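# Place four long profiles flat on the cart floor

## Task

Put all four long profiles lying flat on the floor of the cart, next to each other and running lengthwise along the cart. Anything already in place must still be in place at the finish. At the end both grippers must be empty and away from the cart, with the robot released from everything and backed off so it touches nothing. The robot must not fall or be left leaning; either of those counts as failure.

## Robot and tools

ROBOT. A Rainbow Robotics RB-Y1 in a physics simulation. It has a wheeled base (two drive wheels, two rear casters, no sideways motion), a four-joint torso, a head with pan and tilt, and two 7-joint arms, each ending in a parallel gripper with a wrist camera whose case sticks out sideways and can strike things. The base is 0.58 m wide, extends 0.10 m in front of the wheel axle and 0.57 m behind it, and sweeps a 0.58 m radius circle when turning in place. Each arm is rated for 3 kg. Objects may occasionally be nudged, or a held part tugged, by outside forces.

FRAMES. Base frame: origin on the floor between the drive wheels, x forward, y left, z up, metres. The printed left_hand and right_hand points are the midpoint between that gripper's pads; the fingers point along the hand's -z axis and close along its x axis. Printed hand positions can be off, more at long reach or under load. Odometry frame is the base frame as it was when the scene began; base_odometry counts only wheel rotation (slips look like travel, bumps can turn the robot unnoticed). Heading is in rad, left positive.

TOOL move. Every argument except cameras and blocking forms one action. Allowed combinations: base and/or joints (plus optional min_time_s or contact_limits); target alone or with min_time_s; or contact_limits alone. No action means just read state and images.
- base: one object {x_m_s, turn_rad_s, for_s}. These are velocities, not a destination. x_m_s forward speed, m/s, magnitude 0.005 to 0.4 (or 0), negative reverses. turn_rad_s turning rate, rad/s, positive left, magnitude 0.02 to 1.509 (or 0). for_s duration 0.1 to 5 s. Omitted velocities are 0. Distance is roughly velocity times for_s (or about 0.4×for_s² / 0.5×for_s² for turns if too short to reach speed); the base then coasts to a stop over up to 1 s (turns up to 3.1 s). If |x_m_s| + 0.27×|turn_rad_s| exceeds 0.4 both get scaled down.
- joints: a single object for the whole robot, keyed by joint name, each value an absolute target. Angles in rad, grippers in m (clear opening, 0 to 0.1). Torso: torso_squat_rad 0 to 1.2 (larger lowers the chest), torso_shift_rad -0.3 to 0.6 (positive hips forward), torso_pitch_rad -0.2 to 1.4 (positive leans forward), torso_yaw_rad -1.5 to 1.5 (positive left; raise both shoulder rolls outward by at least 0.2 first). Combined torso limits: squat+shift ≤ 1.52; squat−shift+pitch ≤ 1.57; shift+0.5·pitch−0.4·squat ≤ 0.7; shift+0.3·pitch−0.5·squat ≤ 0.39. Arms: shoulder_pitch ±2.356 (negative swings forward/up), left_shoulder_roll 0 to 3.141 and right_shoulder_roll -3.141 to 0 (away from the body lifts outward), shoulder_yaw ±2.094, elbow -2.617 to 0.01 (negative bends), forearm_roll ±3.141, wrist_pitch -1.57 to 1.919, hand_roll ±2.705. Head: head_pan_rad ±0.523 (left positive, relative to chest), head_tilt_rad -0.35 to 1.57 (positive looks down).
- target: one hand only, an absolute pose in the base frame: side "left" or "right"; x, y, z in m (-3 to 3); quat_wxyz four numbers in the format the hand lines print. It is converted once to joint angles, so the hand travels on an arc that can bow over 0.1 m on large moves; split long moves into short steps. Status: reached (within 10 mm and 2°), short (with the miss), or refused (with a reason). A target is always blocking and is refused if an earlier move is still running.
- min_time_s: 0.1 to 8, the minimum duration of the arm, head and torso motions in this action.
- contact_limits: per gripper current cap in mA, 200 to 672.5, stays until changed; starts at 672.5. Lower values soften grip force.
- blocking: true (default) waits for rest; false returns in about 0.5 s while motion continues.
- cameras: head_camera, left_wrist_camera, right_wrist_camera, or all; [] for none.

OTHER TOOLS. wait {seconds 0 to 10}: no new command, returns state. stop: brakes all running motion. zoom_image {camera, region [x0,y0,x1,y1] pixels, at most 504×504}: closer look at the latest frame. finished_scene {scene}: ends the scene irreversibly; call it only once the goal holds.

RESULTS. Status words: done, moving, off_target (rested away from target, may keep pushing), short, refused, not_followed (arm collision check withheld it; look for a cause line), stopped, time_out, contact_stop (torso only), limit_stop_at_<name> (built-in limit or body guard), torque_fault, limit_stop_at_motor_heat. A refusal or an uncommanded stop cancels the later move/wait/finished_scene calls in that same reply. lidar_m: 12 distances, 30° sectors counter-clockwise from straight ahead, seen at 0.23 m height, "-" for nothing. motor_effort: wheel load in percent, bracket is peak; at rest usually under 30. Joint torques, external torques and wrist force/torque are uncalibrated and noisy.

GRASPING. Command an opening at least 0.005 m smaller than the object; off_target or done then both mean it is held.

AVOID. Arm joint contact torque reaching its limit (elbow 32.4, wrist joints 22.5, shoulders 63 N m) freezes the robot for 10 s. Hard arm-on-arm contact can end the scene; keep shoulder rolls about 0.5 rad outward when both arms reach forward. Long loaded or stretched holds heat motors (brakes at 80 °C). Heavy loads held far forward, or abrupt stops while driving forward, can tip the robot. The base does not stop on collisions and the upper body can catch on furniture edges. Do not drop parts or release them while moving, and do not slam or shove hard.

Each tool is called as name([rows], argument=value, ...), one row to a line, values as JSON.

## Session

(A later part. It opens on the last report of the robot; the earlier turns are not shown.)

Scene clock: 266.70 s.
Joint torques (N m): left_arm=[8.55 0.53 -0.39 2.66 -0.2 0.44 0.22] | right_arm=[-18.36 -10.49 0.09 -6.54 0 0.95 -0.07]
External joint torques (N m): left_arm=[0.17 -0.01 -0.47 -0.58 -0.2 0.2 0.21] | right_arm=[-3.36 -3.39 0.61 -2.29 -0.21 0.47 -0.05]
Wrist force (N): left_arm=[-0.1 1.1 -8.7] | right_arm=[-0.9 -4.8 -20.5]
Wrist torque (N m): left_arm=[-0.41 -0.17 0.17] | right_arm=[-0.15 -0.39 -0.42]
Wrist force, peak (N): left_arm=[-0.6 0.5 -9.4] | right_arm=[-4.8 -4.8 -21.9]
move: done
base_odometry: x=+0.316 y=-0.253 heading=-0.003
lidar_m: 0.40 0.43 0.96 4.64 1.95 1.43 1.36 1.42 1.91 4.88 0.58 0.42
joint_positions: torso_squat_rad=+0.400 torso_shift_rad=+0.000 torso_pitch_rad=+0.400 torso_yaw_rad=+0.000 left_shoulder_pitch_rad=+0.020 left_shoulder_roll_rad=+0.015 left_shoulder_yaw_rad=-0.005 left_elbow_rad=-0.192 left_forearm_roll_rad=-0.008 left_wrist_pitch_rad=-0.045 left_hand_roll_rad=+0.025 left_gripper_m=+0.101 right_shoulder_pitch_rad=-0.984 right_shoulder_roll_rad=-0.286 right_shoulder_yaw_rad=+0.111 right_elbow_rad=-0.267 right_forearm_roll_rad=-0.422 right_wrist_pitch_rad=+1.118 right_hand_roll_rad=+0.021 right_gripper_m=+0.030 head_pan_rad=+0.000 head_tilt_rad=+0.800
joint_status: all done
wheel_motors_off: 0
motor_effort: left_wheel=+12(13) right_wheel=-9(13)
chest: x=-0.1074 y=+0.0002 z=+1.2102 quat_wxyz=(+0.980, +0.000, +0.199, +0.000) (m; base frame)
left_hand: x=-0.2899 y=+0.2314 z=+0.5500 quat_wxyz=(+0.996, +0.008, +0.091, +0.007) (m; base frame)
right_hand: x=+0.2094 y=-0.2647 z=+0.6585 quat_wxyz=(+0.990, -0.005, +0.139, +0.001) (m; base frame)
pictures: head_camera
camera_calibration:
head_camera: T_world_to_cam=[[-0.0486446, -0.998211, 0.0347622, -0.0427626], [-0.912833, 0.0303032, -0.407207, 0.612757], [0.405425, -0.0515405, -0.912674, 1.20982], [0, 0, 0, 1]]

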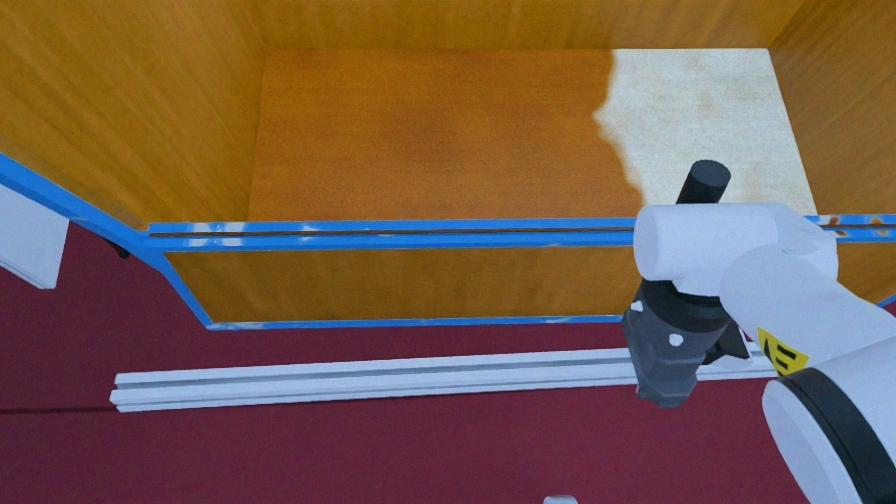

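move(target={"side":"right","x":0.30,"y":-0.308,"z":0.80,"quat_wxyz":[1,0,0,-0.007]}, min_time_s=3, cameras=[])

move(base={"x_m_s":0.15,"for_s":1.4}, cameras=["head_camera"])

Scene clock: 278.50 s.
Joint torques (N m): left_arm=[8.88 0.6 -0.55 2.65 0.07 0.27 0.14] | right_arm=[-17.09 -13.47 -5.05 -11.45 -0.07 -0.15 -0.5]
External joint torques (N m): left_arm=[0.5 0.05 -0.64 -0.59 0.07 0.03 0.13] | right_arm=[-3.07 -3.4 -1.08 -3.89 -0.31 -0.11 -0.5]
Wrist force (N): left_arm=[-0.3 0.5 -8.8] | right_arm=[-5.1 -4.8 -21.2]
Wrist torque (N m): left_arm=[-0.36 -0.20 0.16] | right_arm=[-0.30 -0.52 -0.35]
Wrist force, peak (N): left_arm=[-0.4 0.3 -9.5] | right_arm=[-6.0 -4.6 -21.6]
move: done
base_odometry: x=+0.316 y=-0.253 heading=-0.003
lidar_m: 0.41 0.43 0.97 4.65 1.97 1.43 1.35 1.41 1.92 4.90 0.59 0.42
joint_positions: torso_squat_rad=+0.400 torso_shift_rad=+0.000 torso_pitch_rad=+0.400 torso_yaw_rad=+0.000 left_shoulder_pitch_rad=+0.020 left_shoulder_roll_rad=+0.015 left_shoulder_yaw_rad=-0.005 left_elbow_rad=-0.192 left_forearm_roll_rad=-0.008 left_wrist_pitch_rad=-0.045 left_hand_roll_rad=+0.025 left_gripper_m=+0.101 right_shoulder_pitch_rad=-0.699 right_shoulder_roll_rad=-0.488 right_shoulder_yaw_rad=-0.004 right_elbow_rad=-1.293 right_forearm_roll_rad=-0.455 right_wrist_pitch_rad=+1.588 right_hand_roll_rad=-0.115 right_gripper_m=+0.030 head_pan_rad=+0.000 head_tilt_rad=+0.800
joint_status: all done
wheel_motors_off: 0
motor_effort: left_wheel=+12(13) right_wheel=-11(14)
chest: x=-0.1074 y=+0.0002 z=+1.2102 quat_wxyz=(+0.980, +0.000, +0.199, +0.000) (m; base frame)
left_hand: x=-0.2899 y=+0.2314 z=+0.5500 quat_wxyz=(+0.996, +0.008, +0.091, +0.007) (m; base frame)
right_hand: x=+0.2993 y=-0.3076 z=+0.7999 quat_wxyz=(+1.000, +0.001, +0.002, -0.007) (m; base frame)
right_hand_status: reached (checked arc, planned for 3.0 s): 1 mm and 0.2 deg off.
pictures: none

Scene clock: 280.63 s.
Joint torques (N m): left_arm=[9.52 1.17 -0.01 2.97 -0.28 0.21 0.17] | right_arm=[-16.62 -13.55 -4.97 -11.13 0.06 -0.16 -0.29]
External joint torques (N m): left_arm=[1.13 0.62 -0.1 -0.27 -0.27 -0.03 0.16] | right_arm=[-2.61 -3.48 -1 -3.57 -0.18 -0.12 -0.29]
Wrist force (N): left_arm=[0.1 0.7 -9.2] | right_arm=[-4.8 -4.8 -21.4]
Wrist torque (N m): left_arm=[-0.39 -0.17 0.19] | right_arm=[-0.26 -0.51 -0.33]
Wrist force, peak (N): left_arm=[-0.3 0.6 -9.4] | right_arm=[-5.5 -4.6 -21.6]
move: done
base_odometry: x=+0.526 y=-0.253 heading=-0.002
lidar_m: 0.19 0.21 0.29 1.62 2.26 1.65 1.56 1.61 2.20 0.74 0.27 0.20
base_status: done (sent for 1.4 of 1.4 s)
joint_positions: torso_squat_rad=+0.400 torso_shift_rad=+0.000 torso_pitch_rad=+0.400 torso_yaw_rad=+0.000 left_shoulder_pitch_rad=+0.020 left_shoulder_roll_rad=+0.015 left_shoulder_yaw_rad=-0.005 left_elbow_rad=-0.192 left_forearm_roll_rad=-0.008 left_wrist_pitch_rad=-0.045 left_hand_roll_rad=+0.025 left_gripper_m=+0.101 right_shoulder_pitch_rad=-0.699 right_shoulder_roll_rad=-0.488 right_shoulder_yaw_rad=-0.004 right_elbow_rad=-1.293 right_forearm_roll_rad=-0.455 right_wrist_pitch_rad=+1.588 right_hand_roll_rad=-0.115 right_gripper_m=+0.030 head_pan_rad=+0.000 head_tilt_rad=+0.800
wheel_motors_off: 0
motor_effort: left_wheel=+9(38) right_wheel=-12(27)
chest: x=-0.1073 y=+0.0002 z=+1.2102 quat_wxyz=(+0.980, +0.000, +0.199, +0.000) (m; base frame)
left_hand: x=-0.2897 y=+0.2314 z=+0.5499 quat_wxyz=(+0.996, +0.008, +0.091, +0.007) (m; base frame)
right_hand: x=+0.2993 y=-0.3076 z=+0.7998 quat_wxyz=(+1.000, +0.001, +0.002, -0.007) (m; base frame)
pictures: head_camera
camera_calibration:
head_camera: T_world_to_cam=[[-0.0486363, -0.998211, 0.0347728, -0.0427685], [-0.912913, 0.0303014, -0.407027, 0.612619], [0.405245, -0.0515408, -0.912754, 1.20984], [0, 0, 0, 1]]

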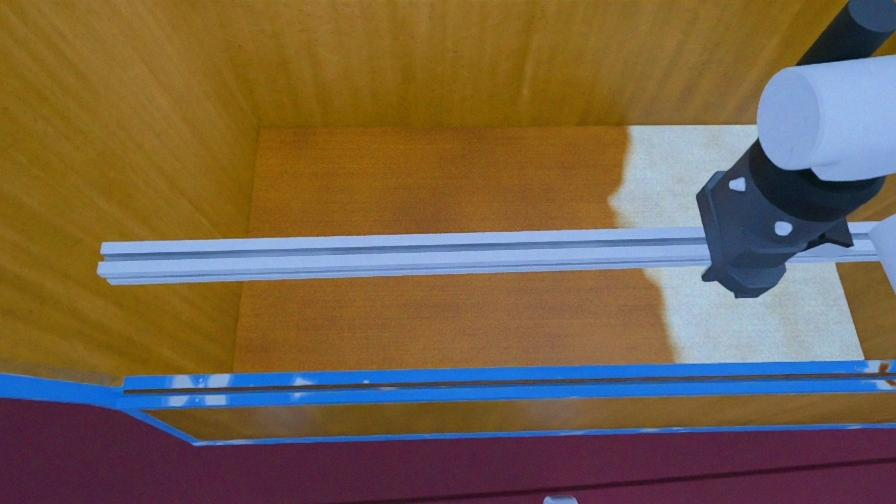

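move(joints={"head_pan_rad":-0.52}, cameras=["head_camera"])

Scene clock: 283.50 s.
Joint torques (N m): left_arm=[9.58 -0.16 -0.14 3.36 -0.09 0.33 0.21] | right_arm=[-16.64 -13 -4.96 -11.01 0.14 -0.12 -0.21]
External joint torques (N m): left_arm=[1.2 -0.7 -0.23 0.12 -0.09 0.09 0.2] | right_arm=[-2.63 -2.93 -0.99 -3.45 -0.1 -0.08 -0.21]
Wrist force (N): left_arm=[-0.3 0.5 -8.7] | right_arm=[-5.0 -4.7 -21.3]
Wrist torque (N m): left_arm=[-0.34 -0.21 0.18] | right_arm=[-0.25 -0.52 -0.38]
Wrist force, peak (N): left_arm=[0.0 0.4 -9.3] | right_arm=[-4.9 -4.7 -21.6]
move: done
base_odometry: x=+0.526 y=-0.253 heading=-0.002
lidar_m: 0.19 0.21 0.28 1.63 2.25 1.63 1.56 1.62 2.21 0.74 0.29 0.20
joint_positions: torso_squat_rad=+0.400 torso_shift_rad=+0.000 torso_pitch_rad=+0.400 torso_yaw_rad=+0.000 left_shoulder_pitch_rad=+0.020 left_shoulder_roll_rad=+0.015 left_shoulder_yaw_rad=-0.005 left_elbow_rad=-0.192 left_forearm_roll_rad=-0.008 left_wrist_pitch_rad=-0.045 left_hand_roll_rad=+0.025 left_gripper_m=+0.101 right_shoulder_pitch_rad=-0.699 right_shoulder_roll_rad=-0.488 right_shoulder_yaw_rad=-0.004 right_elbow_rad=-1.293 right_forearm_roll_rad=-0.455 right_wrist_pitch_rad=+1.588 right_hand_roll_rad=-0.115 right_gripper_m=+0.030 head_pan_rad=-0.520 head_tilt_rad=+0.800
joint_status: all done
wheel_motors_off: 0
motor_effort: left_wheel=+10(11) right_wheel=-11(13)
chest: x=-0.1073 y=+0.0002 z=+1.2102 quat_wxyz=(+0.980, +0.000, +0.199, +0.000) (m; base frame)
left_hand: x=-0.2897 y=+0.2314 z=+0.5499 quat_wxyz=(+0.996, +0.008, +0.091, +0.007) (m; base frame)
right_hand: x=+0.2993 y=-0.3076 z=+0.7998 quat_wxyz=(+1.000, +0.001, +0.002, -0.007) (m; base frame)
pictures: head_camera
camera_calibration:
head_camera: T_world_to_cam=[[-0.498282, -0.837314, 0.224988, -0.310505], [-0.815916, 0.365083, -0.448325, 0.670596], [0.29325, -0.406963, -0.865093, 1.14291], [0, 0, 0, 1]]

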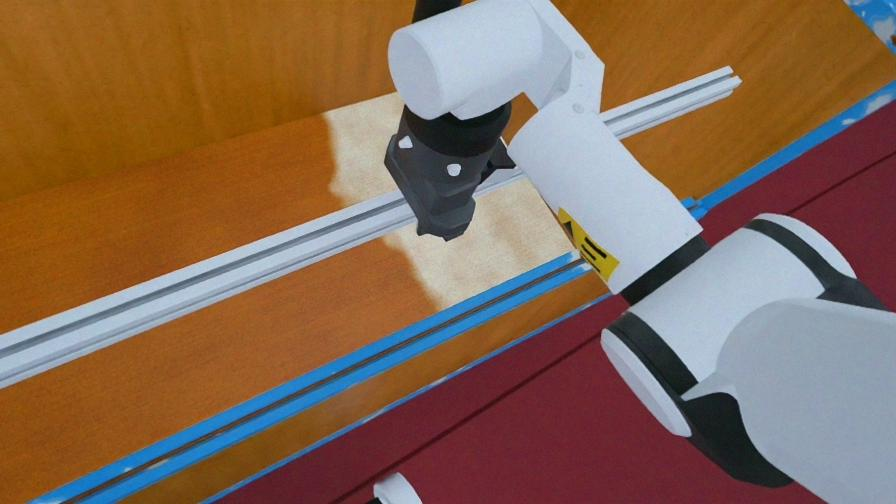

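move(target={"side":"right","x":0.48,"y":-0.31,"z":0.80,"quat_wxyz":[1,0,0,-0.007]}, min_time_s=2.5, cameras=[])

move(joints={"torso_squat_rad":0.8,"head_pan_rad":-0.15,"head_tilt_rad":0.7}, min_time_s=2.5, cameras=["head_camera"])

move(target={"side":"right","x":0.55,"y":-0.31,"z":0.45,"quat_wxyz":[1,0,0,-0.007]}, min_time_s=3, cameras=["head_camera"])

Scene clock: 294.23 s.
Joint torques (N m): left_arm=[9.46 0.22 -0.04 2.76 -0.09 0.34 0.22] | right_arm=[-24.59 -11.95 -1.12 -10.94 0.4 -1.88 -0.34]
External joint torques (N m): left_arm=[1.08 -0.32 -0.12 -0.49 -0.09 0.1 0.21] | right_arm=[-3.55 -1.53 -0.49 -3.62 0.13 -0.97 -0.36]
Wrist force (N): left_arm=[0.0 0.7 -8.8] | right_arm=[-12.1 -3.7 -19.9]
Wrist torque (N m): left_arm=[-0.38 -0.16 0.19] | right_arm=[-0.18 -0.75 -0.10]
Wrist force, peak (N): left_arm=[-0.2 0.7 -9.5] | right_arm=[-11.1 -4.4 -21.3]
move: short
base_odometry: x=+0.526 y=-0.253 heading=-0.002
lidar_m: 0.20 0.21 0.29 1.62 2.27 1.65 1.56 1.62 2.21 0.75 0.28 0.20
joint_positions: torso_squat_rad=+0.400 torso_shift_rad=+0.000 torso_pitch_rad=+0.400 torso_yaw_rad=+0.000 left_shoulder_pitch_rad=+0.020 left_shoulder_roll_rad=+0.015 left_shoulder_yaw_rad=-0.005 left_elbow_rad=-0.192 left_forearm_roll_rad=-0.008 left_wrist_pitch_rad=-0.045 left_hand_roll_rad=+0.025 left_gripper_m=+0.101 right_shoulder_pitch_rad=-1.253 right_shoulder_roll_rad=-0.425 right_shoulder_yaw_rad=-0.015 right_elbow_rad=-0.266 right_forearm_roll_rad=-0.352 right_wrist_pitch_rad=+0.685 right_hand_roll_rad=+0.057 right_gripper_m=+0.030 head_pan_rad=-0.520 head_tilt_rad=+0.800
joint_status: all done
wheel_motors_off: 0
motor_effort: left_wheel=+10(11) right_wheel=-13(14)
chest: x=-0.1073 y=+0.0002 z=+1.2102 quat_wxyz=(+0.980, +0.000, +0.199, +0.000) (m; base frame)
left_hand: x=-0.2897 y=+0.2314 z=+0.5499 quat_wxyz=(+0.996, +0.008, +0.091, +0.007) (m; base frame)
right_hand: x=+0.4781 y=-0.3100 z=+0.7999 quat_wxyz=(+0.973, -0.036, -0.229, -0.007) (m; base frame)
right_hand_status: short (checked arc, as near as the solve gets, planned for 2.5 s): 2 mm and 26.8 deg off. The place is met; only the turn is off.
pictures: none

Scene clock: 297.03 s.
Joint torques (N m): left_arm=[8.75 0.28 -0.46 3.19 -0.28 0.43 0.28] | right_arm=[-24.6 -12.02 -1.4 -11.21 0.3 -1.99 -0.43]
External joint torques (N m): left_arm=[0.37 -0.27 -0.54 -0.05 -0.28 0.19 0.27] | right_arm=[-3.57 -1.59 -0.76 -3.9 0.03 -1.08 -0.45]
Wrist force (N): left_arm=[-0.3 -0.1 -8.6] | right_arm=[-11.7 -3.4 -20.0]
Wrist torque (N m): left_arm=[-0.25 -0.20 0.16] | right_arm=[-0.24 -0.70 -0.18]
Wrist force, peak (N): left_arm=[-0.5 0.1 -9.5] | right_arm=[-12.2 -3.5 -20.2]
move: done
base_odometry: x=+0.526 y=-0.253 heading=-0.002
lidar_m: 0.19 0.20 0.29 1.62 2.25 1.64 1.56 1.62 2.22 0.75 0.28 0.20
joint_positions: torso_squat_rad=+0.800 torso_shift_rad=+0.000 torso_pitch_rad=+0.400 torso_yaw_rad=+0.000 left_shoulder_pitch_rad=+0.020 left_shoulder_roll_rad=+0.015 left_shoulder_yaw_rad=-0.005 left_elbow_rad=-0.192 left_forearm_roll_rad=-0.008 left_wrist_pitch_rad=-0.045 left_hand_roll_rad=+0.025 left_gripper_m=+0.101 right_shoulder_pitch_rad=-1.253 right_shoulder_roll_rad=-0.425 right_shoulder_yaw_rad=-0.015 right_elbow_rad=-0.266 right_forearm_roll_rad=-0.352 right_wrist_pitch_rad=+0.685 right_hand_roll_rad=+0.057 right_gripper_m=+0.030 head_pan_rad=-0.150 head_tilt_rad=+0.700
joint_status: all done
wheel_motors_off: 0
motor_effort: left_wheel=+10(11) right_wheel=-9(15)
chest: x=-0.1074 y=+0.0002 z=+1.0532 quat_wxyz=(+0.980, +0.000, +0.199, +0.000) (m; base frame)
left_hand: x=-0.2898 y=+0.2314 z=+0.3929 quat_wxyz=(+0.996, +0.008, +0.091, +0.007) (m; base frame)
right_hand: x=+0.4780 y=-0.3100 z=+0.6429 quat_wxyz=(+0.973, -0.036, -0.229, -0.007) (m; base frame)
pictures: head_camera
camera_calibration:
head_camera: T_world_to_cam=[[-0.188578, -0.978145, 0.0875802, -0.103504], [-0.857186, 0.120424, -0.50073, 0.664232], [0.47924, -0.169499, -0.861162, 1.0039], [0, 0, 0, 1]]

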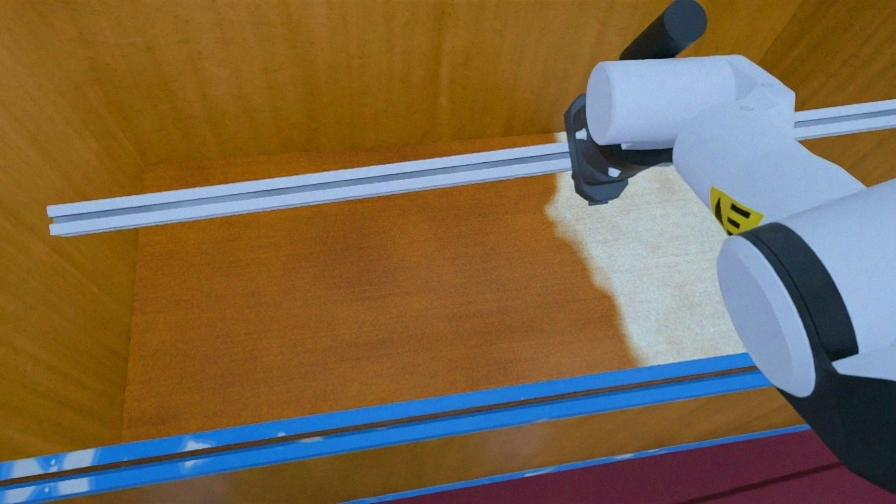

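Scene clock: 300.37 s.
Joint torques (N m): left_arm=[9.7 0.17 -0.48 3.17 -0.15 0.37 0.55] | right_arm=[-21.02 -8.97 -1.44 -10.85 0.47 -2.79 -0.92]
External joint torques (N m): left_arm=[1.32 -0.37 -0.56 -0.07 -0.14 0.13 0.54] | right_arm=[-3.17 -0.3 -0.91 -4.29 0.23 -1.59 -0.95]
Wrist force (N): left_arm=[-0.2 -0.1 -9.0] | right_arm=[-13.7 -3.6 -18.1]
Wrist torque (N m): left_arm=[-0.25 -0.16 0.16] | right_arm=[-0.20 -0.71 -0.19]
Wrist force, peak (N): left_arm=[-0.4 0.1 -9.2] | right_arm=[-12.5 -3.5 -20.0]
move: short
base_odometry: x=+0.526 y=-0.253 heading=-0.002
lidar_m: 0.20 0.21 0.29 1.62 2.27 1.65 1.57 1.63 2.21 0.74 0.28 0.21
joint_positions: torso_squat_rad=+0.800 torso_shift_rad=+0.000 torso_pitch_rad=+0.400 torso_yaw_rad=+0.000 left_shoulder_pitch_rad=+0.020 left_shoulder_roll_rad=+0.015 left_shoulder_yaw_rad=-0.005 left_elbow_rad=-0.192 left_forearm_roll_rad=-0.008 left_wrist_pitch_rad=-0.045 left_hand_roll_rad=+0.025 left_gripper_m=+0.101 right_shoulder_pitch_rad=-1.049 right_shoulder_roll_rad=-0.317 right_shoulder_yaw_rad=-0.024 right_elbow_rad=-0.266 right_forearm_roll_rad=-0.229 right_wrist_pitch_rad=+0.276 right_hand_roll_rad=-0.044 right_gripper_m=+0.030 head_pan_rad=-0.150 head_tilt_rad=+0.700
joint_status: all done
wheel_motors_off: 0
motor_effort: left_wheel=+9(11) right_wheel=-9(13)
chest: x=-0.1074 y=+0.0002 z=+1.0532 quat_wxyz=(+0.980, +0.000, +0.199, +0.000) (m; base frame)
left_hand: x=-0.2898 y=+0.2314 z=+0.3929 quat_wxyz=(+0.996, +0.008, +0.091, +0.007) (m; base frame)
right_hand: x=+0.4402 y=-0.2944 z=+0.5683 quat_wxyz=(+0.948, -0.041, -0.317, -0.007) (m; base frame)
right_hand_status: short (checked arc, as near as the solve gets, planned for 3.0 s): 162 mm and 37.2 deg off.
pictures: head_camera
camera_calibration:
head_camera: T_world_to_cam=[[-0.188578, -0.978145, 0.0875801, -0.103504], [-0.857186, 0.120424, -0.50073, 0.664233], [0.47924, -0.169499, -0.861161, 1.0039], [0, 0, 0, 1]]

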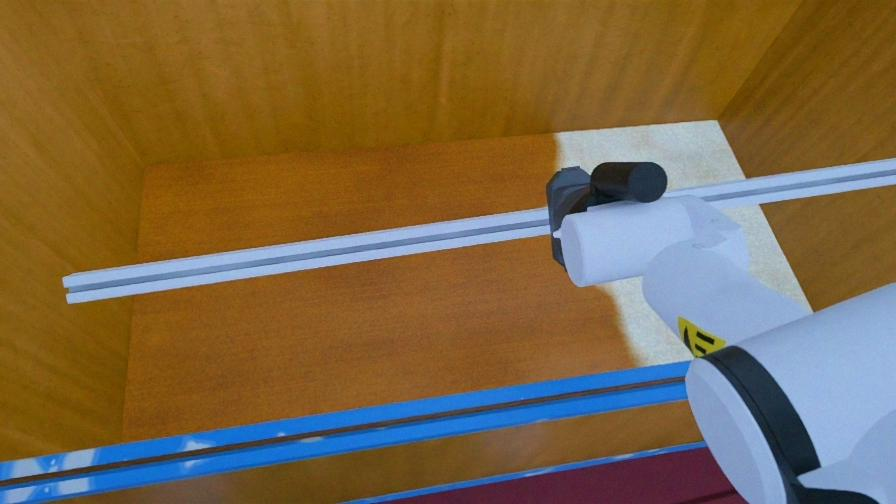

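move(target={"side":"right","x":0.36,"y":-0.31,"z":0.72,"quat_wxyz":[1,0,0,-0.007]}, min_time_s=3, cameras=[])

move(base={"x_m_s":0.1,"for_s":0.5}, joints={"torso_shift_rad":0.25,"torso_squat_rad":0.95}, cameras=["head_camera"])

Scene clock: 320.07 s.
Joint torques (N m): left_arm=[9.37 1.12 0.23 2.8 -0.18 0.42 0.29] | right_arm=[-20.68 -15.01 -4.02 -11.81 0.04 -0.07 -0.23]
External joint torques (N m): left_arm=[0.99 0.58 0.15 -0.44 -0.18 0.18 0.28] | right_arm=[-2.77 -4.1 -1.19 -3.86 -0.19 -0.03 -0.23]
Wrist force (N): left_arm=[0.0 0.2 -8.7] | right_arm=[-4.6 -4.7 -21.1]
Wrist torque (N m): left_arm=[-0.29 -0.16 0.16] | right_arm=[-0.15 -0.43 -0.35]
Wrist force, peak (N): left_arm=[-0.1 0.0 -9.4] | right_arm=[-13.0 -4.2 -19.5]
move: done
base_odometry: x=+0.526 y=-0.253 heading=-0.002
lidar_m: 0.19 0.20 0.29 1.62 2.25 1.66 1.57 1.62 2.21 0.75 0.28 0.20
joint_positions: torso_squat_rad=+0.800 torso_shift_rad=+0.000 torso_pitch_rad=+0.400 torso_yaw_rad=+0.000 left_shoulder_pitch_rad=+0.020 left_shoulder_roll_rad=+0.015 left_shoulder_yaw_rad=-0.005 left_elbow_rad=-0.192 left_forearm_roll_rad=-0.008 left_wrist_pitch_rad=-0.045 left_hand_roll_rad=+0.025 left_gripper_m=+0.101 right_shoulder_pitch_rad=-0.961 right_shoulder_roll_rad=-0.481 right_shoulder_yaw_rad=-0.137 right_elbow_rad=-1.155 right_forearm_roll_rad=-0.366 right_wrist_pitch_rad=+1.762 right_hand_roll_rad=-0.028 right_gripper_m=+0.030 head_pan_rad=-0.150 head_tilt_rad=+0.700
joint_status: all done
wheel_motors_off: 0
motor_effort: left_wheel=+11(11) right_wheel=-11(14)
chest: x=-0.1074 y=+0.0002 z=+1.0532 quat_wxyz=(+0.980, +0.000, +0.199, +0.000) (m; base frame)
left_hand: x=-0.2898 y=+0.2314 z=+0.3929 quat_wxyz=(+0.996, +0.008, +0.091, +0.007) (m; base frame)
right_hand: x=+0.3591 y=-0.3095 z=+0.7201 quat_wxyz=(+1.000, +0.001, +0.004, -0.007) (m; base frame)
right_hand_status: reached (checked arc, planned for 3.0 s): 1 mm and 0.4 deg off.
pictures: none

Scene clock: 322.50 s.
Joint torques (N m): left_arm=[9.39 0.92 -0.04 2.92 -0.04 0.31 0.22] | right_arm=[-21.18 -14.15 -3.83 -11.43 0.1 0.08 -0.05]
External joint torques (N m): left_arm=[1 0.37 -0.13 -0.32 -0.04 0.07 0.21] | right_arm=[-3.28 -3.24 -1 -3.48 -0.13 0.12 -0.05]
Wrist force (N): left_arm=[-0.4 0.0 -8.7] | right_arm=[-4.8 -4.8 -21.5]
Wrist torque (N m): left_arm=[-0.29 -0.28 0.16] | right_arm=[-0.28 -0.48 -0.37]
Wrist force, peak (N): left_arm=[0.1 0.1 -9.1] | right_arm=[-5.2 -5.4 -22.0]
move: done
base_odometry: x=+0.576 y=-0.253 heading=-0.001
lidar_m: 0.16 0.17 0.26 1.09 2.33 1.69 1.61 1.67 2.27 0.57 0.22 0.17
base_status: done (sent for 0.5 of 0.5 s)
joint_positions: torso_squat_rad=+0.950 torso_shift_rad=+0.250 torso_pitch_rad=+0.401 torso_yaw_rad=+0.000 left_shoulder_pitch_rad=+0.020 left_shoulder_roll_rad=+0.015 left_shoulder_yaw_rad=-0.005 left_elbow_rad=-0.192 left_forearm_roll_rad=-0.008 left_wrist_pitch_rad=-0.045 left_hand_roll_rad=+0.025 left_gripper_m=+0.101 right_shoulder_pitch_rad=-0.961 right_shoulder_roll_rad=-0.481 right_shoulder_yaw_rad=-0.137 right_elbow_rad=-1.155 right_forearm_roll_rad=-0.366 right_wrist_pitch_rad=+1.762 right_hand_roll_rad=-0.028 right_gripper_m=+0.030 head_pan_rad=-0.150 head_tilt_rad=+0.700
joint_status: all done
wheel_motors_off: 0
motor_effort: left_wheel=+14(41) right_wheel=+1(26)
chest: x=-0.0066 y=+0.0002 z=+0.9600 quat_wxyz=(+0.980, +0.000, +0.199, +0.000) (m; base frame)
left_hand: x=-0.1892 y=+0.2314 z=+0.2998 quat_wxyz=(+0.996, +0.008, +0.091, +0.007) (m; base frame)
right_hand: x=+0.4598 y=-0.3095 z=+0.6268 quat_wxyz=(+1.000, +0.001, +0.004, -0.007) (m; base frame)
pictures: head_camera
camera_calibration:
head_camera: T_world_to_cam=[[-0.188552, -0.978147, 0.087621, -0.0763806], [-0.857295, 0.120418, -0.500544, 0.703775], [0.479054, -0.169496, -0.861266, 0.875436], [0, 0, 0, 1]]

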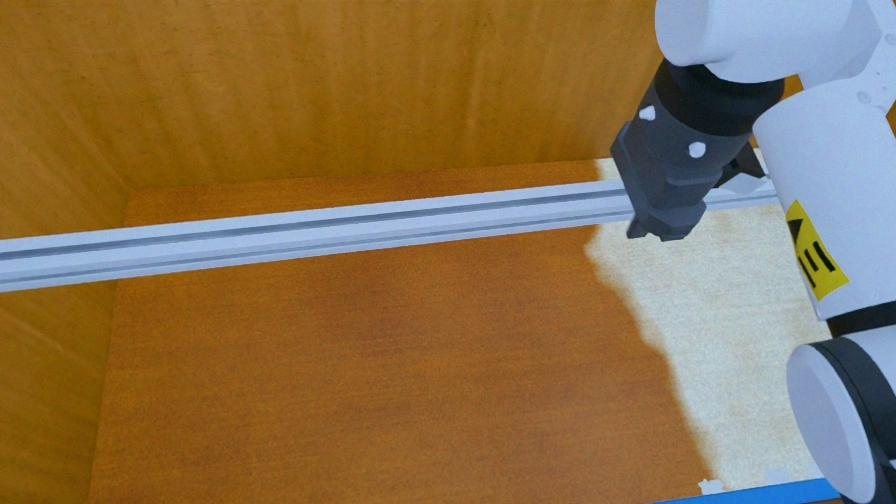

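move(target={"side":"right","x":0.46,"y":-0.31,"z":0.5,"quat_wxyz":[1,0,0,-0.007]}, min_time_s=2, cameras=[])

move(joints={"torso_pitch_rad":0.7,"head_pan_rad":0.1,"head_tilt_rad":0.45}, min_time_s=2, cameras=["head_camera","left_wrist_camera"])

Scene clock: 329.43 s.
Joint torques (N m): left_arm=[9.94 0.32 -0.22 2.83 0.04 0.28 0.07] | right_arm=[-22.13 -11.61 0.24 -9.25 0.21 0.07 -0.22]
External joint torques (N m): left_arm=[1.55 -0.23 -0.31 -0.42 0.05 0.04 0.06] | right_arm=[-3.15 -1.32 0.83 -2.6 -0.02 0.15 -0.23]
Wrist force (N): left_arm=[-0.3 0.3 -8.8] | right_arm=[-5.5 -4.3 -21.7]
Wrist torque (N m): left_arm=[-0.31 -0.25 0.16] | right_arm=[-0.28 -0.56 -0.26]
Wrist force, peak (N): left_arm=[-0.4 0.1 -9.2] | right_arm=[-6.1 -4.9 -21.8]
move: done
base_odometry: x=+0.576 y=-0.253 heading=-0.001
lidar_m: 0.17 0.17 0.24 1.10 2.34 1.70 1.62 1.67 2.28 0.58 0.24 0.18
joint_positions: torso_squat_rad=+0.950 torso_shift_rad=+0.250 torso_pitch_rad=+0.400 torso_yaw_rad=+0.000 left_shoulder_pitch_rad=+0.020 left_shoulder_roll_rad=+0.015 left_shoulder_yaw_rad=-0.005 left_elbow_rad=-0.192 left_forearm_roll_rad=-0.008 left_wrist_pitch_rad=-0.045 left_hand_roll_rad=+0.025 left_gripper_m=+0.101 right_shoulder_pitch_rad=-1.158 right_shoulder_roll_rad=-0.418 right_shoulder_yaw_rad=-0.118 right_elbow_rad=-0.328 right_forearm_roll_rad=-0.321 right_wrist_pitch_rad=+1.118 right_hand_roll_rad=+0.125 right_gripper_m=+0.030 head_pan_rad=-0.150 head_tilt_rad=+0.700
joint_status: all done
wheel_motors_off: 0
motor_effort: left_wheel=+15(16) right_wheel=+2(5)
chest: x=-0.0066 y=+0.0002 z=+0.9600 quat_wxyz=(+0.980, +0.000, +0.199, +0.000) (m; base frame)
left_hand: x=-0.1891 y=+0.2314 z=+0.2997 quat_wxyz=(+0.996, +0.008, +0.091, +0.007) (m; base frame)
right_hand: x=+0.4586 y=-0.3099 z=+0.5000 quat_wxyz=(+1.000, -0.001, -0.005, -0.007) (m; base frame)
right_hand_status: reached (checked arc, planned for 2.0 s): 1 mm and 0.6 deg off.
pictures: none

Scene clock: 331.73 s.
Joint torques (N m): left_arm=[16.02 0.33 -0.35 5.55 -0.09 1 0.14] | right_arm=[-15.64 -10.21 -0.15 -6.82 0.38 1.04 -0.32]
External joint torques (N m): left_arm=[0.87 -0.18 -0.46 -0.36 -0.08 0.22 0.12] | right_arm=[-2.99 -1.07 0.38 -2.47 0.12 0.55 -0.31]
Wrist force (N): left_arm=[1.3 0.2 -8.3] | right_arm=[-0.8 -4.4 -20.7]
Wrist torque (N m): left_arm=[-0.30 -0.15 0.14] | right_arm=[-0.24 -0.42 -0.39]
Wrist force, peak (N): left_arm=[-0.2 0.2 -9.1] | right_arm=[-3.3 -4.3 -21.7]
move: done
base_odometry: x=+0.576 y=-0.253 heading=-0.001
lidar_m: 0.16 0.18 0.25 1.09 2.33 1.70 1.61 1.68 2.28 0.59 0.23 0.17
joint_positions: torso_squat_rad=+0.950 torso_shift_rad=+0.250 torso_pitch_rad=+0.700 torso_yaw_rad=+0.000 left_shoulder_pitch_rad=+0.020 left_shoulder_roll_rad=+0.015 left_shoulder_yaw_rad=-0.005 left_elbow_rad=-0.192 left_forearm_roll_rad=-0.008 left_wrist_pitch_rad=-0.045 left_hand_roll_rad=+0.025 left_gripper_m=+0.101 right_shoulder_pitch_rad=-1.158 right_shoulder_roll_rad=-0.418 right_shoulder_yaw_rad=-0.118 right_elbow_rad=-0.328 right_forearm_roll_rad=-0.321 right_wrist_pitch_rad=+1.118 right_hand_roll_rad=+0.125 right_gripper_m=+0.030 head_pan_rad=+0.100 head_tilt_rad=+0.450
joint_status: all done
wheel_motors_off: 0
motor_effort: left_wheel=+16(16) right_wheel=+2(4)
chest: x=+0.0721 y=+0.0002 z=+0.9117 quat_wxyz=(+0.939, +0.000, +0.343, +0.000) (m; base frame)
left_hand: x=-0.2972 y=+0.2314 z=+0.3348 quat_wxyz=(+0.971, +0.009, +0.239, +0.006) (m; base frame)
right_hand: x=+0.3809 y=-0.3099 z=+0.3349 quat_wxyz=(+0.990, -0.002, +0.144, -0.007) (m; base frame)
pictures: head_camera, left_wrist_camera
camera_calibration:
head_camera: T_world_to_cam=[[0.0262793, -0.999136, -0.0321953, 0.0339367], [-0.892171, -0.00891369, -0.451609, 0.725581], [0.450932, 0.0405917, -0.891635, 0.779598], [0, 0, 0, 1]]
left_wrist_camera: T_world_to_cam=[[0.90109, 0.0355906, -0.43217, 0.403632], [0.228485, -0.886023, 0.403432, 0.169791], [-0.368554, -0.462273, -0.806518, 0.346227], [0, 0, 0, 1]]

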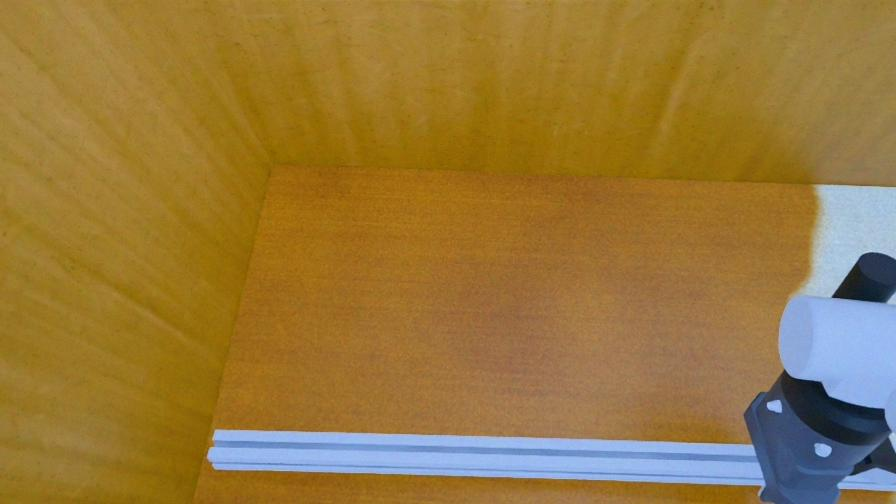

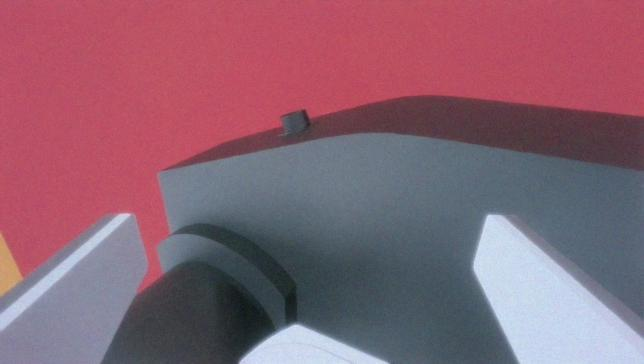

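move(target={"side":"right","x":0.46,"y":-0.304,"z":0.31,"quat_wxyz":[1,0,0,-0.007]}, min_time_s=2, cameras=["head_camera"])

move(target={"side":"right","x":0.46,"y":-0.304,"z":0.28,"quat_wxyz":[1,0,0,-0.007]}, min_time_s=1.5, cameras=["head_camera","right_wrist_camera"])

Scene clock: 342.70 s.
Joint torques (N m): left_arm=[16.31 0.26 0.68 5.2 -0.3 0.94 0.33] | right_arm=[-14.34 -8.73 -1.5 -7.02 0.33 -0.86 -0.16]
External joint torques (N m): left_arm=[1.16 -0.25 0.57 -0.7 -0.29 0.16 0.3] | right_arm=[-1.46 -0.15 -1.1 -2.31 0.15 -0.54 -0.17]
Wrist force (N): left_arm=[1.3 0.3 -8.4] | right_arm=[-7.0 -3.7 -21.2]
Wrist torque (N m): left_arm=[-0.34 -0.14 0.14] | right_arm=[-0.20 -0.57 -0.25]
Wrist force, peak (N): left_arm=[1.7 0.2 -8.8] | right_arm=[-7.1 -3.8 -21.4]
move: short
base_odometry: x=+0.576 y=-0.253 heading=-0.001
lidar_m: 0.16 0.17 0.26 1.09 2.33 1.69 1.61 1.67 2.29 0.58 0.24 0.17
joint_positions: torso_squat_rad=+0.950 torso_shift_rad=+0.250 torso_pitch_rad=+0.700 torso_yaw_rad=+0.000 left_shoulder_pitch_rad=+0.020 left_shoulder_roll_rad=+0.015 left_shoulder_yaw_rad=-0.005 left_elbow_rad=-0.192 left_forearm_roll_rad=-0.008 left_wrist_pitch_rad=-0.045 left_hand_roll_rad=+0.025 left_gripper_m=+0.101 right_shoulder_pitch_rad=-1.153 right_shoulder_roll_rad=-0.378 right_shoulder_yaw_rad=-0.149 right_elbow_rad=-0.267 right_forearm_roll_rad=-0.316 right_wrist_pitch_rad=+0.622 right_hand_roll_rad=+0.141 right_gripper_m=+0.030 head_pan_rad=+0.100 head_tilt_rad=+0.450
joint_status: all done
wheel_motors_off: 0
motor_effort: left_wheel=+15(16) right_wheel=+2(4)
chest: x=+0.0721 y=+0.0002 z=+0.9117 quat_wxyz=(+0.939, +0.000, +0.343, +0.000) (m; base frame)
left_hand: x=-0.2972 y=+0.2314 z=+0.3348 quat_wxyz=(+0.971, +0.009, +0.239, +0.006) (m; base frame)
right_hand: x=+0.4587 y=-0.3040 z=+0.3109 quat_wxyz=(+0.998, -0.016, -0.065, -0.007) (m; base frame)
right_hand_status: short (checked arc, as near as the solve gets, planned for 2.0 s): 2 mm and 7.7 deg off. The place is met; only the turn is off.
pictures: head_camera
camera_calibration:
head_camera: T_world_to_cam=[[0.0262801, -0.999136, -0.0321959, 0.0339371], [-0.892171, -0.00891404, -0.45161, 0.725582], [0.450933, 0.0405926, -0.891634, 0.779597], [0, 0, 0, 1]]

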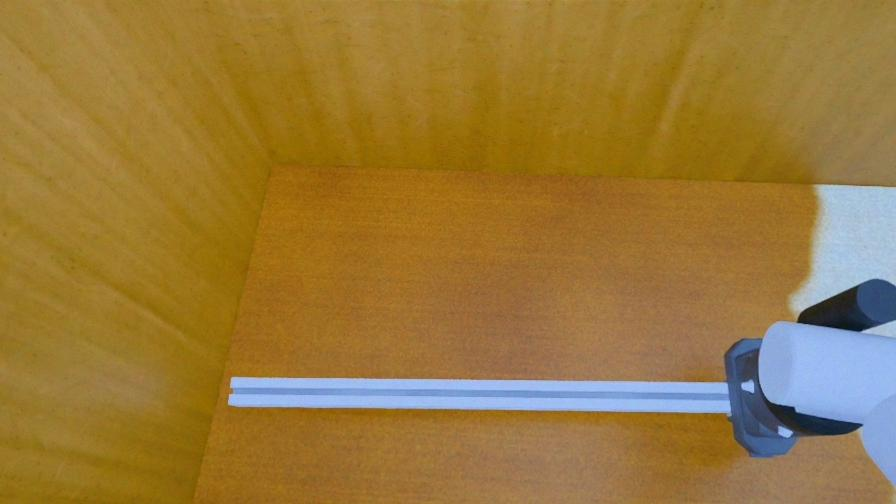

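Scene clock: 344.53 s.
Joint torques (N m): left_arm=[16.09 0.28 -0.38 5.63 0.02 1.18 0.33] | right_arm=[9.42 33.15 2.13 10.79 -1.68 3.6 -0.33]
External joint torques (N m): left_arm=[1.06 -0.15 -0.49 -0.23 0.03 0.42 0.31] | right_arm=[20.68 40.96 2.52 15.32 -1.86 4.34 -0.35]
Wrist force (N): left_arm=[1.0 -0.1 -8.4] | right_arm=[20.6 -41.4 156.4]
Wrist torque (N m): left_arm=[-0.29 -0.18 0.16] | right_arm=[1.03 2.26 -0.31]
Wrist force, peak (N): left_arm=[2.3 0.1 -8.8] | right_arm=[22.4 -41.2 159.2]
move: short
base_odometry: x=+0.576 y=-0.253 heading=-0.002
lidar_m: 0.18 0.20 0.30 1.09 2.32 1.70 1.61 1.67 2.27 0.60 0.24 0.19
joint_positions: torso_squat_rad=+0.950 torso_shift_rad=+0.248 torso_pitch_rad=+0.695 torso_yaw_rad=-0.002 left_shoulder_pitch_rad=+0.020 left_shoulder_roll_rad=+0.015 left_shoulder_yaw_rad=-0.005 left_elbow_rad=-0.192 left_forearm_roll_rad=-0.008 left_wrist_pitch_rad=-0.045 left_hand_roll_rad=+0.025 left_gripper_m=+0.101 right_shoulder_pitch_rad=-1.060 right_shoulder_roll_rad=-0.329 right_shoulder_yaw_rad=-0.163 right_elbow_rad=-0.271 right_forearm_roll_rad=-0.219 right_wrist_pitch_rad=+0.297 right_hand_roll_rad=+0.072 right_gripper_m=+0.030 head_pan_rad=+0.100 head_tilt_rad=+0.450
joint_status: all done
wheel_motors_off: 0
motor_effort: left_wheel=+10(19) right_wheel=+18(19)
chest: x=+0.0699 y=+0.0010 z=+0.9127 quat_wxyz=(+0.940, -0.001, +0.340, -0.001) (m; base frame)
left_hand: x=-0.2960 y=+0.2308 z=+0.3331 quat_wxyz=(+0.972, +0.007, +0.236, +0.005) (m; base frame)
right_hand: x=+0.4635 y=-0.3102 z=+0.2982 quat_wxyz=(+0.983, -0.045, -0.178, -0.007) (m; base frame)
right_hand_status: short (checked arc, as near as the solve gets, planned for 1.5 s): 19 mm and 21.1 deg off.
pictures: head_camera, right_wrist_camera
camera_calibration:
head_camera: T_world_to_cam=[[0.0255986, -0.999245, -0.0292201, 0.0321856], [-0.889646, -0.00944028, -0.456553, 0.72845], [0.455932, 0.0376826, -0.889216, 0.778957], [0, 0, 0, 1]]
right_wrist_camera: T_world_to_cam=[[-0.933651, 0.0157696, -0.357837, 0.545966], [-0.117505, 0.930256, 0.347585, 0.269553], [0.338361, 0.366571, -0.866682, 0.289367], [0, 0, 0, 1]]

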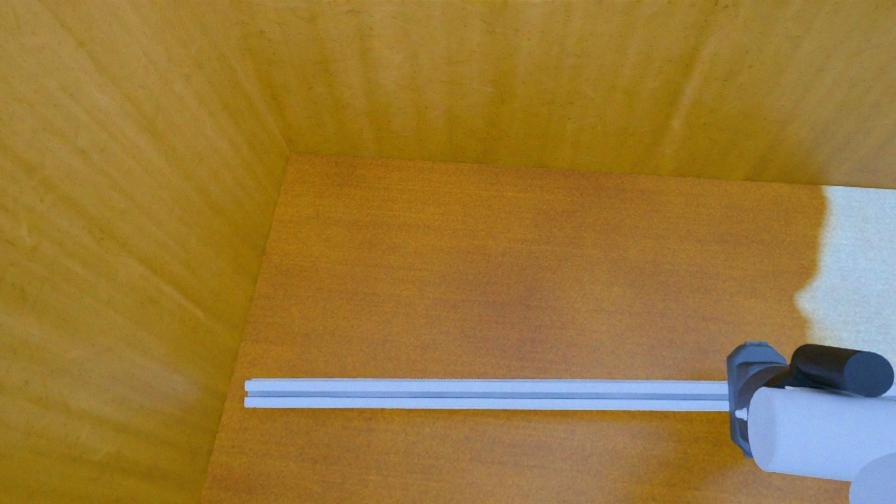

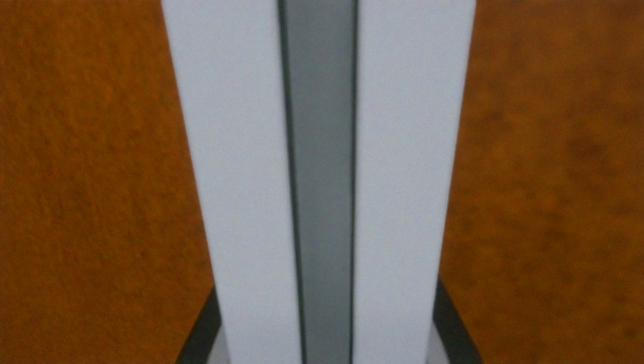

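move(joints={"right_shoulder_pitch_rad":-1.143,"right_shoulder_roll_rad":-0.373,"right_shoulder_yaw_rad":-0.149,"right_elbow_rad":-0.267,"right_forearm_roll_rad":-0.307,"right_wrist_pitch_rad":0.594,"right_hand_roll_rad":0.135}, min_time_s=1.5, cameras=["head_camera","right_wrist_camera"])

Scene clock: 350.87 s.
Joint torques (N m): left_arm=[16.13 1.04 -0.44 5.39 -0.25 1.14 0.48] | right_arm=[-15.9 -12.11 0.5 -6.99 -0.2 -0.52 -0.05]
External joint torques (N m): left_arm=[0.98 0.54 -0.55 -0.52 -0.25 0.37 0.46] | right_arm=[-3.24 -3.63 0.89 -2.33 -0.39 -0.17 -0.06]
Wrist force (N): left_arm=[1.5 0.0 -8.3] | right_arm=[-7.4 -3.5 -20.9]
Wrist torque (N m): left_arm=[-0.28 -0.12 0.14] | right_arm=[-0.30 -0.63 -0.29]
Wrist force, peak (N): left_arm=[1.3 0.4 -8.7] | right_arm=[21.5 -41.0 156.9]
move: done
base_odometry: x=+0.576 y=-0.253 heading=-0.001
lidar_m: 0.17 0.18 0.27 1.09 2.33 1.69 1.61 1.68 2.27 0.58 0.25 0.18
joint_positions: torso_squat_rad=+0.950 torso_shift_rad=+0.250 torso_pitch_rad=+0.700 torso_yaw_rad=+0.000 left_shoulder_pitch_rad=+0.020 left_shoulder_roll_rad=+0.015 left_shoulder_yaw_rad=-0.005 left_elbow_rad=-0.192 left_forearm_roll_rad=-0.008 left_wrist_pitch_rad=-0.045 left_hand_roll_rad=+0.025 left_gripper_m=+0.101 right_shoulder_pitch_rad=-1.142 right_shoulder_roll_rad=-0.372 right_shoulder_yaw_rad=-0.149 right_elbow_rad=-0.267 right_forearm_roll_rad=-0.307 right_wrist_pitch_rad=+0.594 right_hand_roll_rad=+0.135 right_gripper_m=+0.030 head_pan_rad=+0.100 head_tilt_rad=+0.450
joint_status: all done
wheel_motors_off: 0
motor_effort: left_wheel=+5(11) right_wheel=-4(20)
chest: x=+0.0721 y=+0.0003 z=+0.9117 quat_wxyz=(+0.939, +0.000, +0.343, +0.000) (m; base frame)
left_hand: x=-0.2972 y=+0.2313 z=+0.3346 quat_wxyz=(+0.971, +0.009, +0.239, +0.006) (m; base frame)
right_hand: x=+0.4568 y=-0.3046 z=+0.3077 quat_wxyz=(+0.997, -0.020, -0.073, -0.006) (m; base frame)
pictures: head_camera, right_wrist_camera
camera_calibration:
head_camera: T_world_to_cam=[[0.0263276, -0.999143, -0.0319294, 0.03381], [-0.892095, -0.00907016, -0.451756, 0.725651], [0.451079, 0.0403777, -0.89157, 0.779546], [0, 0, 0, 1]]
right_wrist_camera: T_world_to_cam=[[-0.987874, 0.0272322, -0.152853, 0.508219], [-0.0387276, 0.910159, 0.412446, 0.198188], [0.150352, 0.413364, -0.898067, 0.407617], [0, 0, 0, 1]]

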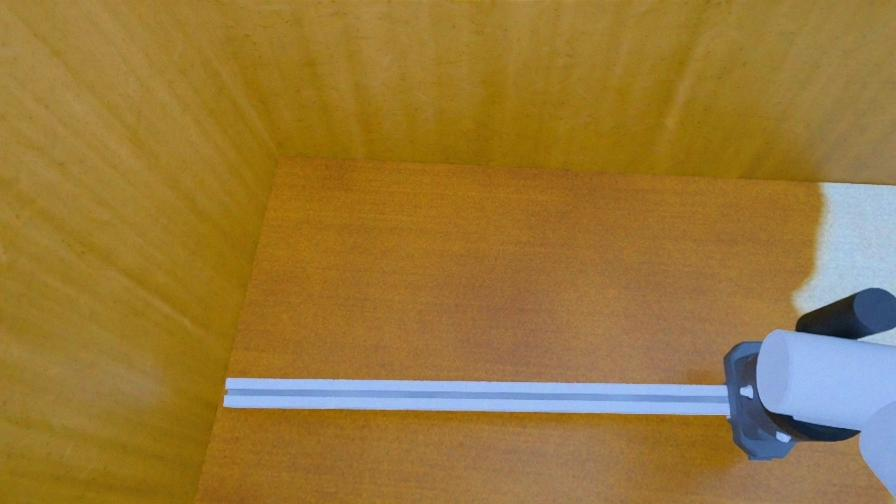

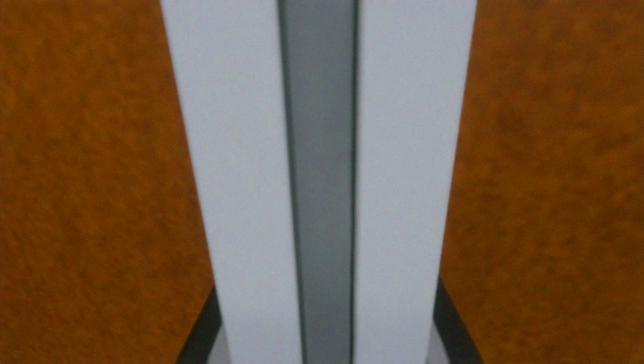

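move(joints={"torso_squat_rad":0.97}, min_time_s=1.0, cameras=[])

Scene clock: 355.67 s.
Joint torques (N m): left_arm=[15.72 0.73 -0.37 5.42 -0.21 1.01 0.15] | right_arm=[-6.05 0.44 0.33 -2.6 -0.57 -4.27 -0.02]
External joint torques (N m): left_arm=[0.63 0.26 -0.48 -0.46 -0.2 0.24 0.13] | right_arm=[6.74 9.05 0.73 2.12 -0.76 -3.91 -0.03]
Wrist force (N): left_arm=[1.3 -0.1 -8.5] | right_arm=[-12.6 -9.5 64.4]
Wrist torque (N m): left_arm=[-0.26 -0.16 0.15] | right_arm=[0.15 1.45 -0.15]
Wrist force, peak (N): left_arm=[1.3 0.0 -8.8] | right_arm=[-17.3 -2.9 75.0]
move: done
base_odometry: x=+0.576 y=-0.253 heading=-0.001
lidar_m: 0.18 0.19 0.29 1.09 2.33 1.70 1.62 1.67 2.28 0.60 0.24 0.18
joint_positions: torso_squat_rad=+0.970 torso_shift_rad=+0.249 torso_pitch_rad=+0.697 torso_yaw_rad=-0.001 left_shoulder_pitch_rad=+0.020 left_shoulder_roll_rad=+0.015 left_shoulder_yaw_rad=-0.005 left_elbow_rad=-0.192 left_forearm_roll_rad=-0.008 left_wrist_pitch_rad=-0.045 left_hand_roll_rad=+0.025 left_gripper_m=+0.101 right_shoulder_pitch_rad=-1.145 right_shoulder_roll_rad=-0.375 right_shoulder_yaw_rad=-0.149 right_elbow_rad=-0.268 right_forearm_roll_rad=-0.307 right_wrist_pitch_rad=+0.595 right_hand_roll_rad=+0.135 right_gripper_m=+0.030 head_pan_rad=+0.100 head_tilt_rad=+0.450
joint_status: all done
wheel_motors_off: 0
motor_effort: left_wheel=+6(7) right_wheel=-4(8)
chest: x=+0.0682 y=+0.0006 z=+0.9011 quat_wxyz=(+0.940, -0.001, +0.342, +0.000) (m; base frame)
left_hand: x=-0.2995 y=+0.2311 z=+0.3229 quat_wxyz=(+0.971, +0.008, +0.237, +0.006) (m; base frame)
right_hand: x=+0.4568 y=-0.3065 z=+0.2999 quat_wxyz=(+0.997, -0.021, -0.076, -0.006) (m; base frame)
pictures: none

move(joints={"torso_squat_rad":0.961}, min_time_s=0.6, cameras=[])

move(joints={"right_gripper_m":0.05}, cameras=["head_camera","right_wrist_camera"])

Scene clock: 358.93 s.
Joint torques (N m): left_arm=[16.27 1.31 0 5.2 -0.17 1.08 0.43] | right_arm=[-12.14 -5.46 0.3 -5.42 -0.47 -0.24 -0.04]
External joint torques (N m): left_arm=[1.11 0.81 -0.11 -0.71 -0.16 0.31 0.4] | right_arm=[0.54 3.07 0.7 -0.74 -0.66 0.11 -0.05]
Wrist force (N): left_arm=[1.6 0.2 -8.4] | right_arm=[-4.5 -6.1 -13.8]
Wrist torque (N m): left_arm=[-0.32 -0.11 0.15] | right_arm=[-0.32 -0.53 -0.22]
Wrist force, peak (N): left_arm=[1.3 0.1 -8.8] | right_arm=[-12.1 -9.5 65.7]
move: done
base_odometry: x=+0.576 y=-0.253 heading=-0.001
lidar_m: 0.18 0.19 0.27 1.09 2.32 1.69 1.61 1.68 2.26 0.58 0.25 0.18
joint_positions: torso_squat_rad=+0.961 torso_shift_rad=+0.250 torso_pitch_rad=+0.700 torso_yaw_rad=+0.000 left_shoulder_pitch_rad=+0.020 left_shoulder_roll_rad=+0.015 left_shoulder_yaw_rad=-0.005 left_elbow_rad=-0.192 left_forearm_roll_rad=-0.008 left_wrist_pitch_rad=-0.045 left_hand_roll_rad=+0.025 left_gripper_m=+0.101 right_shoulder_pitch_rad=-1.143 right_shoulder_roll_rad=-0.374 right_shoulder_yaw_rad=-0.149 right_elbow_rad=-0.267 right_forearm_roll_rad=-0.307 right_wrist_pitch_rad=+0.594 right_hand_roll_rad=+0.135 right_gripper_m=+0.030 head_pan_rad=+0.100 head_tilt_rad=+0.450
joint_status: all done
wheel_motors_off: 0
motor_effort: left_wheel=+6(7) right_wheel=-4(6)
chest: x=+0.0706 y=+0.0004 z=+0.9055 quat_wxyz=(+0.939, +0.000, +0.343, +0.000) (m; base frame)
left_hand: x=-0.2988 y=+0.2313 z=+0.3285 quat_wxyz=(+0.971, +0.009, +0.239, +0.006) (m; base frame)
right_hand: x=+0.4562 y=-0.3056 z=+0.3021 quat_wxyz=(+0.997, -0.020, -0.074, -0.006) (m; base frame)
pictures: none

Scene clock: 359.63 s.
Joint torques (N m): left_arm=[15.79 0.3 -0.65 5.22 0.1 1.12 0.34] | right_arm=[-6.58 -6.29 0.56 -1.24 0.41 1.05 -0.25]
External joint torques (N m): left_arm=[0.64 -0.19 -0.76 -0.69 0.1 0.35 0.32] | right_arm=[6.16 2.23 0.97 3.46 0.22 1.41 -0.26]
Wrist force (N): left_arm=[1.5 0.0 -8.0] | right_arm=[1.6 -5.2 0.5]
Wrist torque (N m): left_arm=[-0.30 -0.12 0.14] | right_arm=[0.13 -0.42 -0.34]
Wrist force, peak (N): left_arm=[1.7 -0.3 -8.8] | right_arm=[-5.1 -6.3 -14.8]
move: done
base_odometry: x=+0.576 y=-0.253 heading=-0.001
lidar_m: 0.17 0.19 0.28 1.09 2.33 1.70 1.61 1.68 2.28 0.59 0.24 0.18
joint_positions: torso_squat_rad=+0.961 torso_shift_rad=+0.250 torso_pitch_rad=+0.700 torso_yaw_rad=+0.000 left_shoulder_pitch_rad=+0.020 left_shoulder_roll_rad=+0.015 left_shoulder_yaw_rad=-0.005 left_elbow_rad=-0.192 left_forearm_roll_rad=-0.008 left_wrist_pitch_rad=-0.045 left_hand_roll_rad=+0.025 left_gripper_m=+0.101 right_shoulder_pitch_rad=-1.144 right_shoulder_roll_rad=-0.374 right_shoulder_yaw_rad=-0.149 right_elbow_rad=-0.268 right_forearm_roll_rad=-0.307 right_wrist_pitch_rad=+0.594 right_hand_roll_rad=+0.135 right_gripper_m=+0.050 head_pan_rad=+0.100 head_tilt_rad=+0.450
joint_status: all done
wheel_motors_off: 0
motor_effort: left_wheel=+6(7) right_wheel=-7(8)
chest: x=+0.0704 y=+0.0004 z=+0.9056 quat_wxyz=(+0.939, +0.000, +0.343, +0.000) (m; base frame)
left_hand: x=-0.2987 y=+0.2313 z=+0.3285 quat_wxyz=(+0.971, +0.009, +0.238, +0.006) (m; base frame)
right_hand: x=+0.4577 y=-0.3050 z=+0.3030 quat_wxyz=(+0.997, -0.020, -0.075, -0.006) (m; base frame)
pictures: head_camera, right_wrist_camera
camera_calibration:
head_camera: T_world_to_cam=[[0.0263207, -0.999147, -0.0318076, 0.0335876], [-0.891973, -0.00910815, -0.451997, 0.721667], [0.451322, 0.0402684, -0.891452, 0.774773], [0, 0, 0, 1]]
right_wrist_camera: T_world_to_cam=[[-0.987161, 0.0268234, -0.157458, 0.509387], [-0.0408947, 0.910497, 0.411489, 0.201999], [0.154403, 0.412645, -0.89771, 0.40127], [0, 0, 0, 1]]

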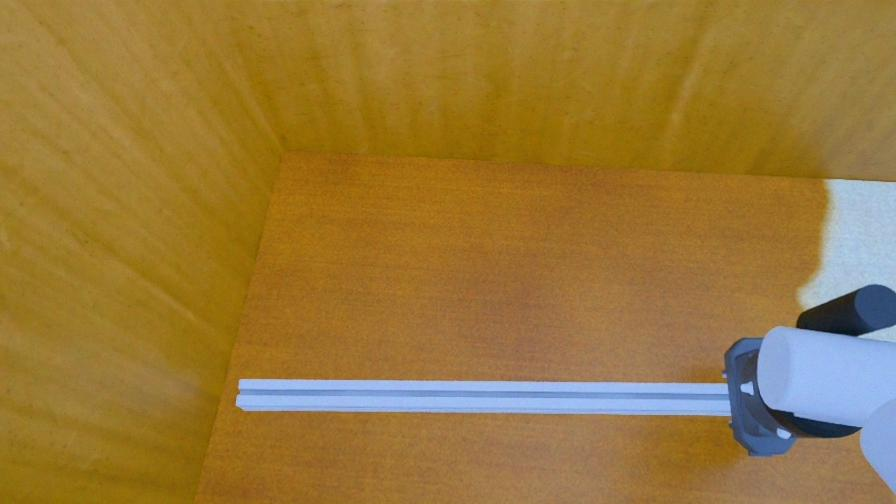

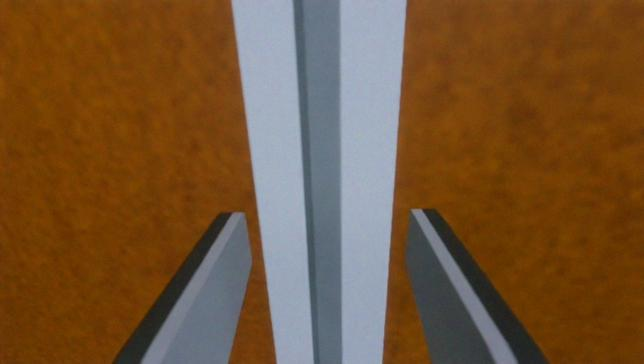

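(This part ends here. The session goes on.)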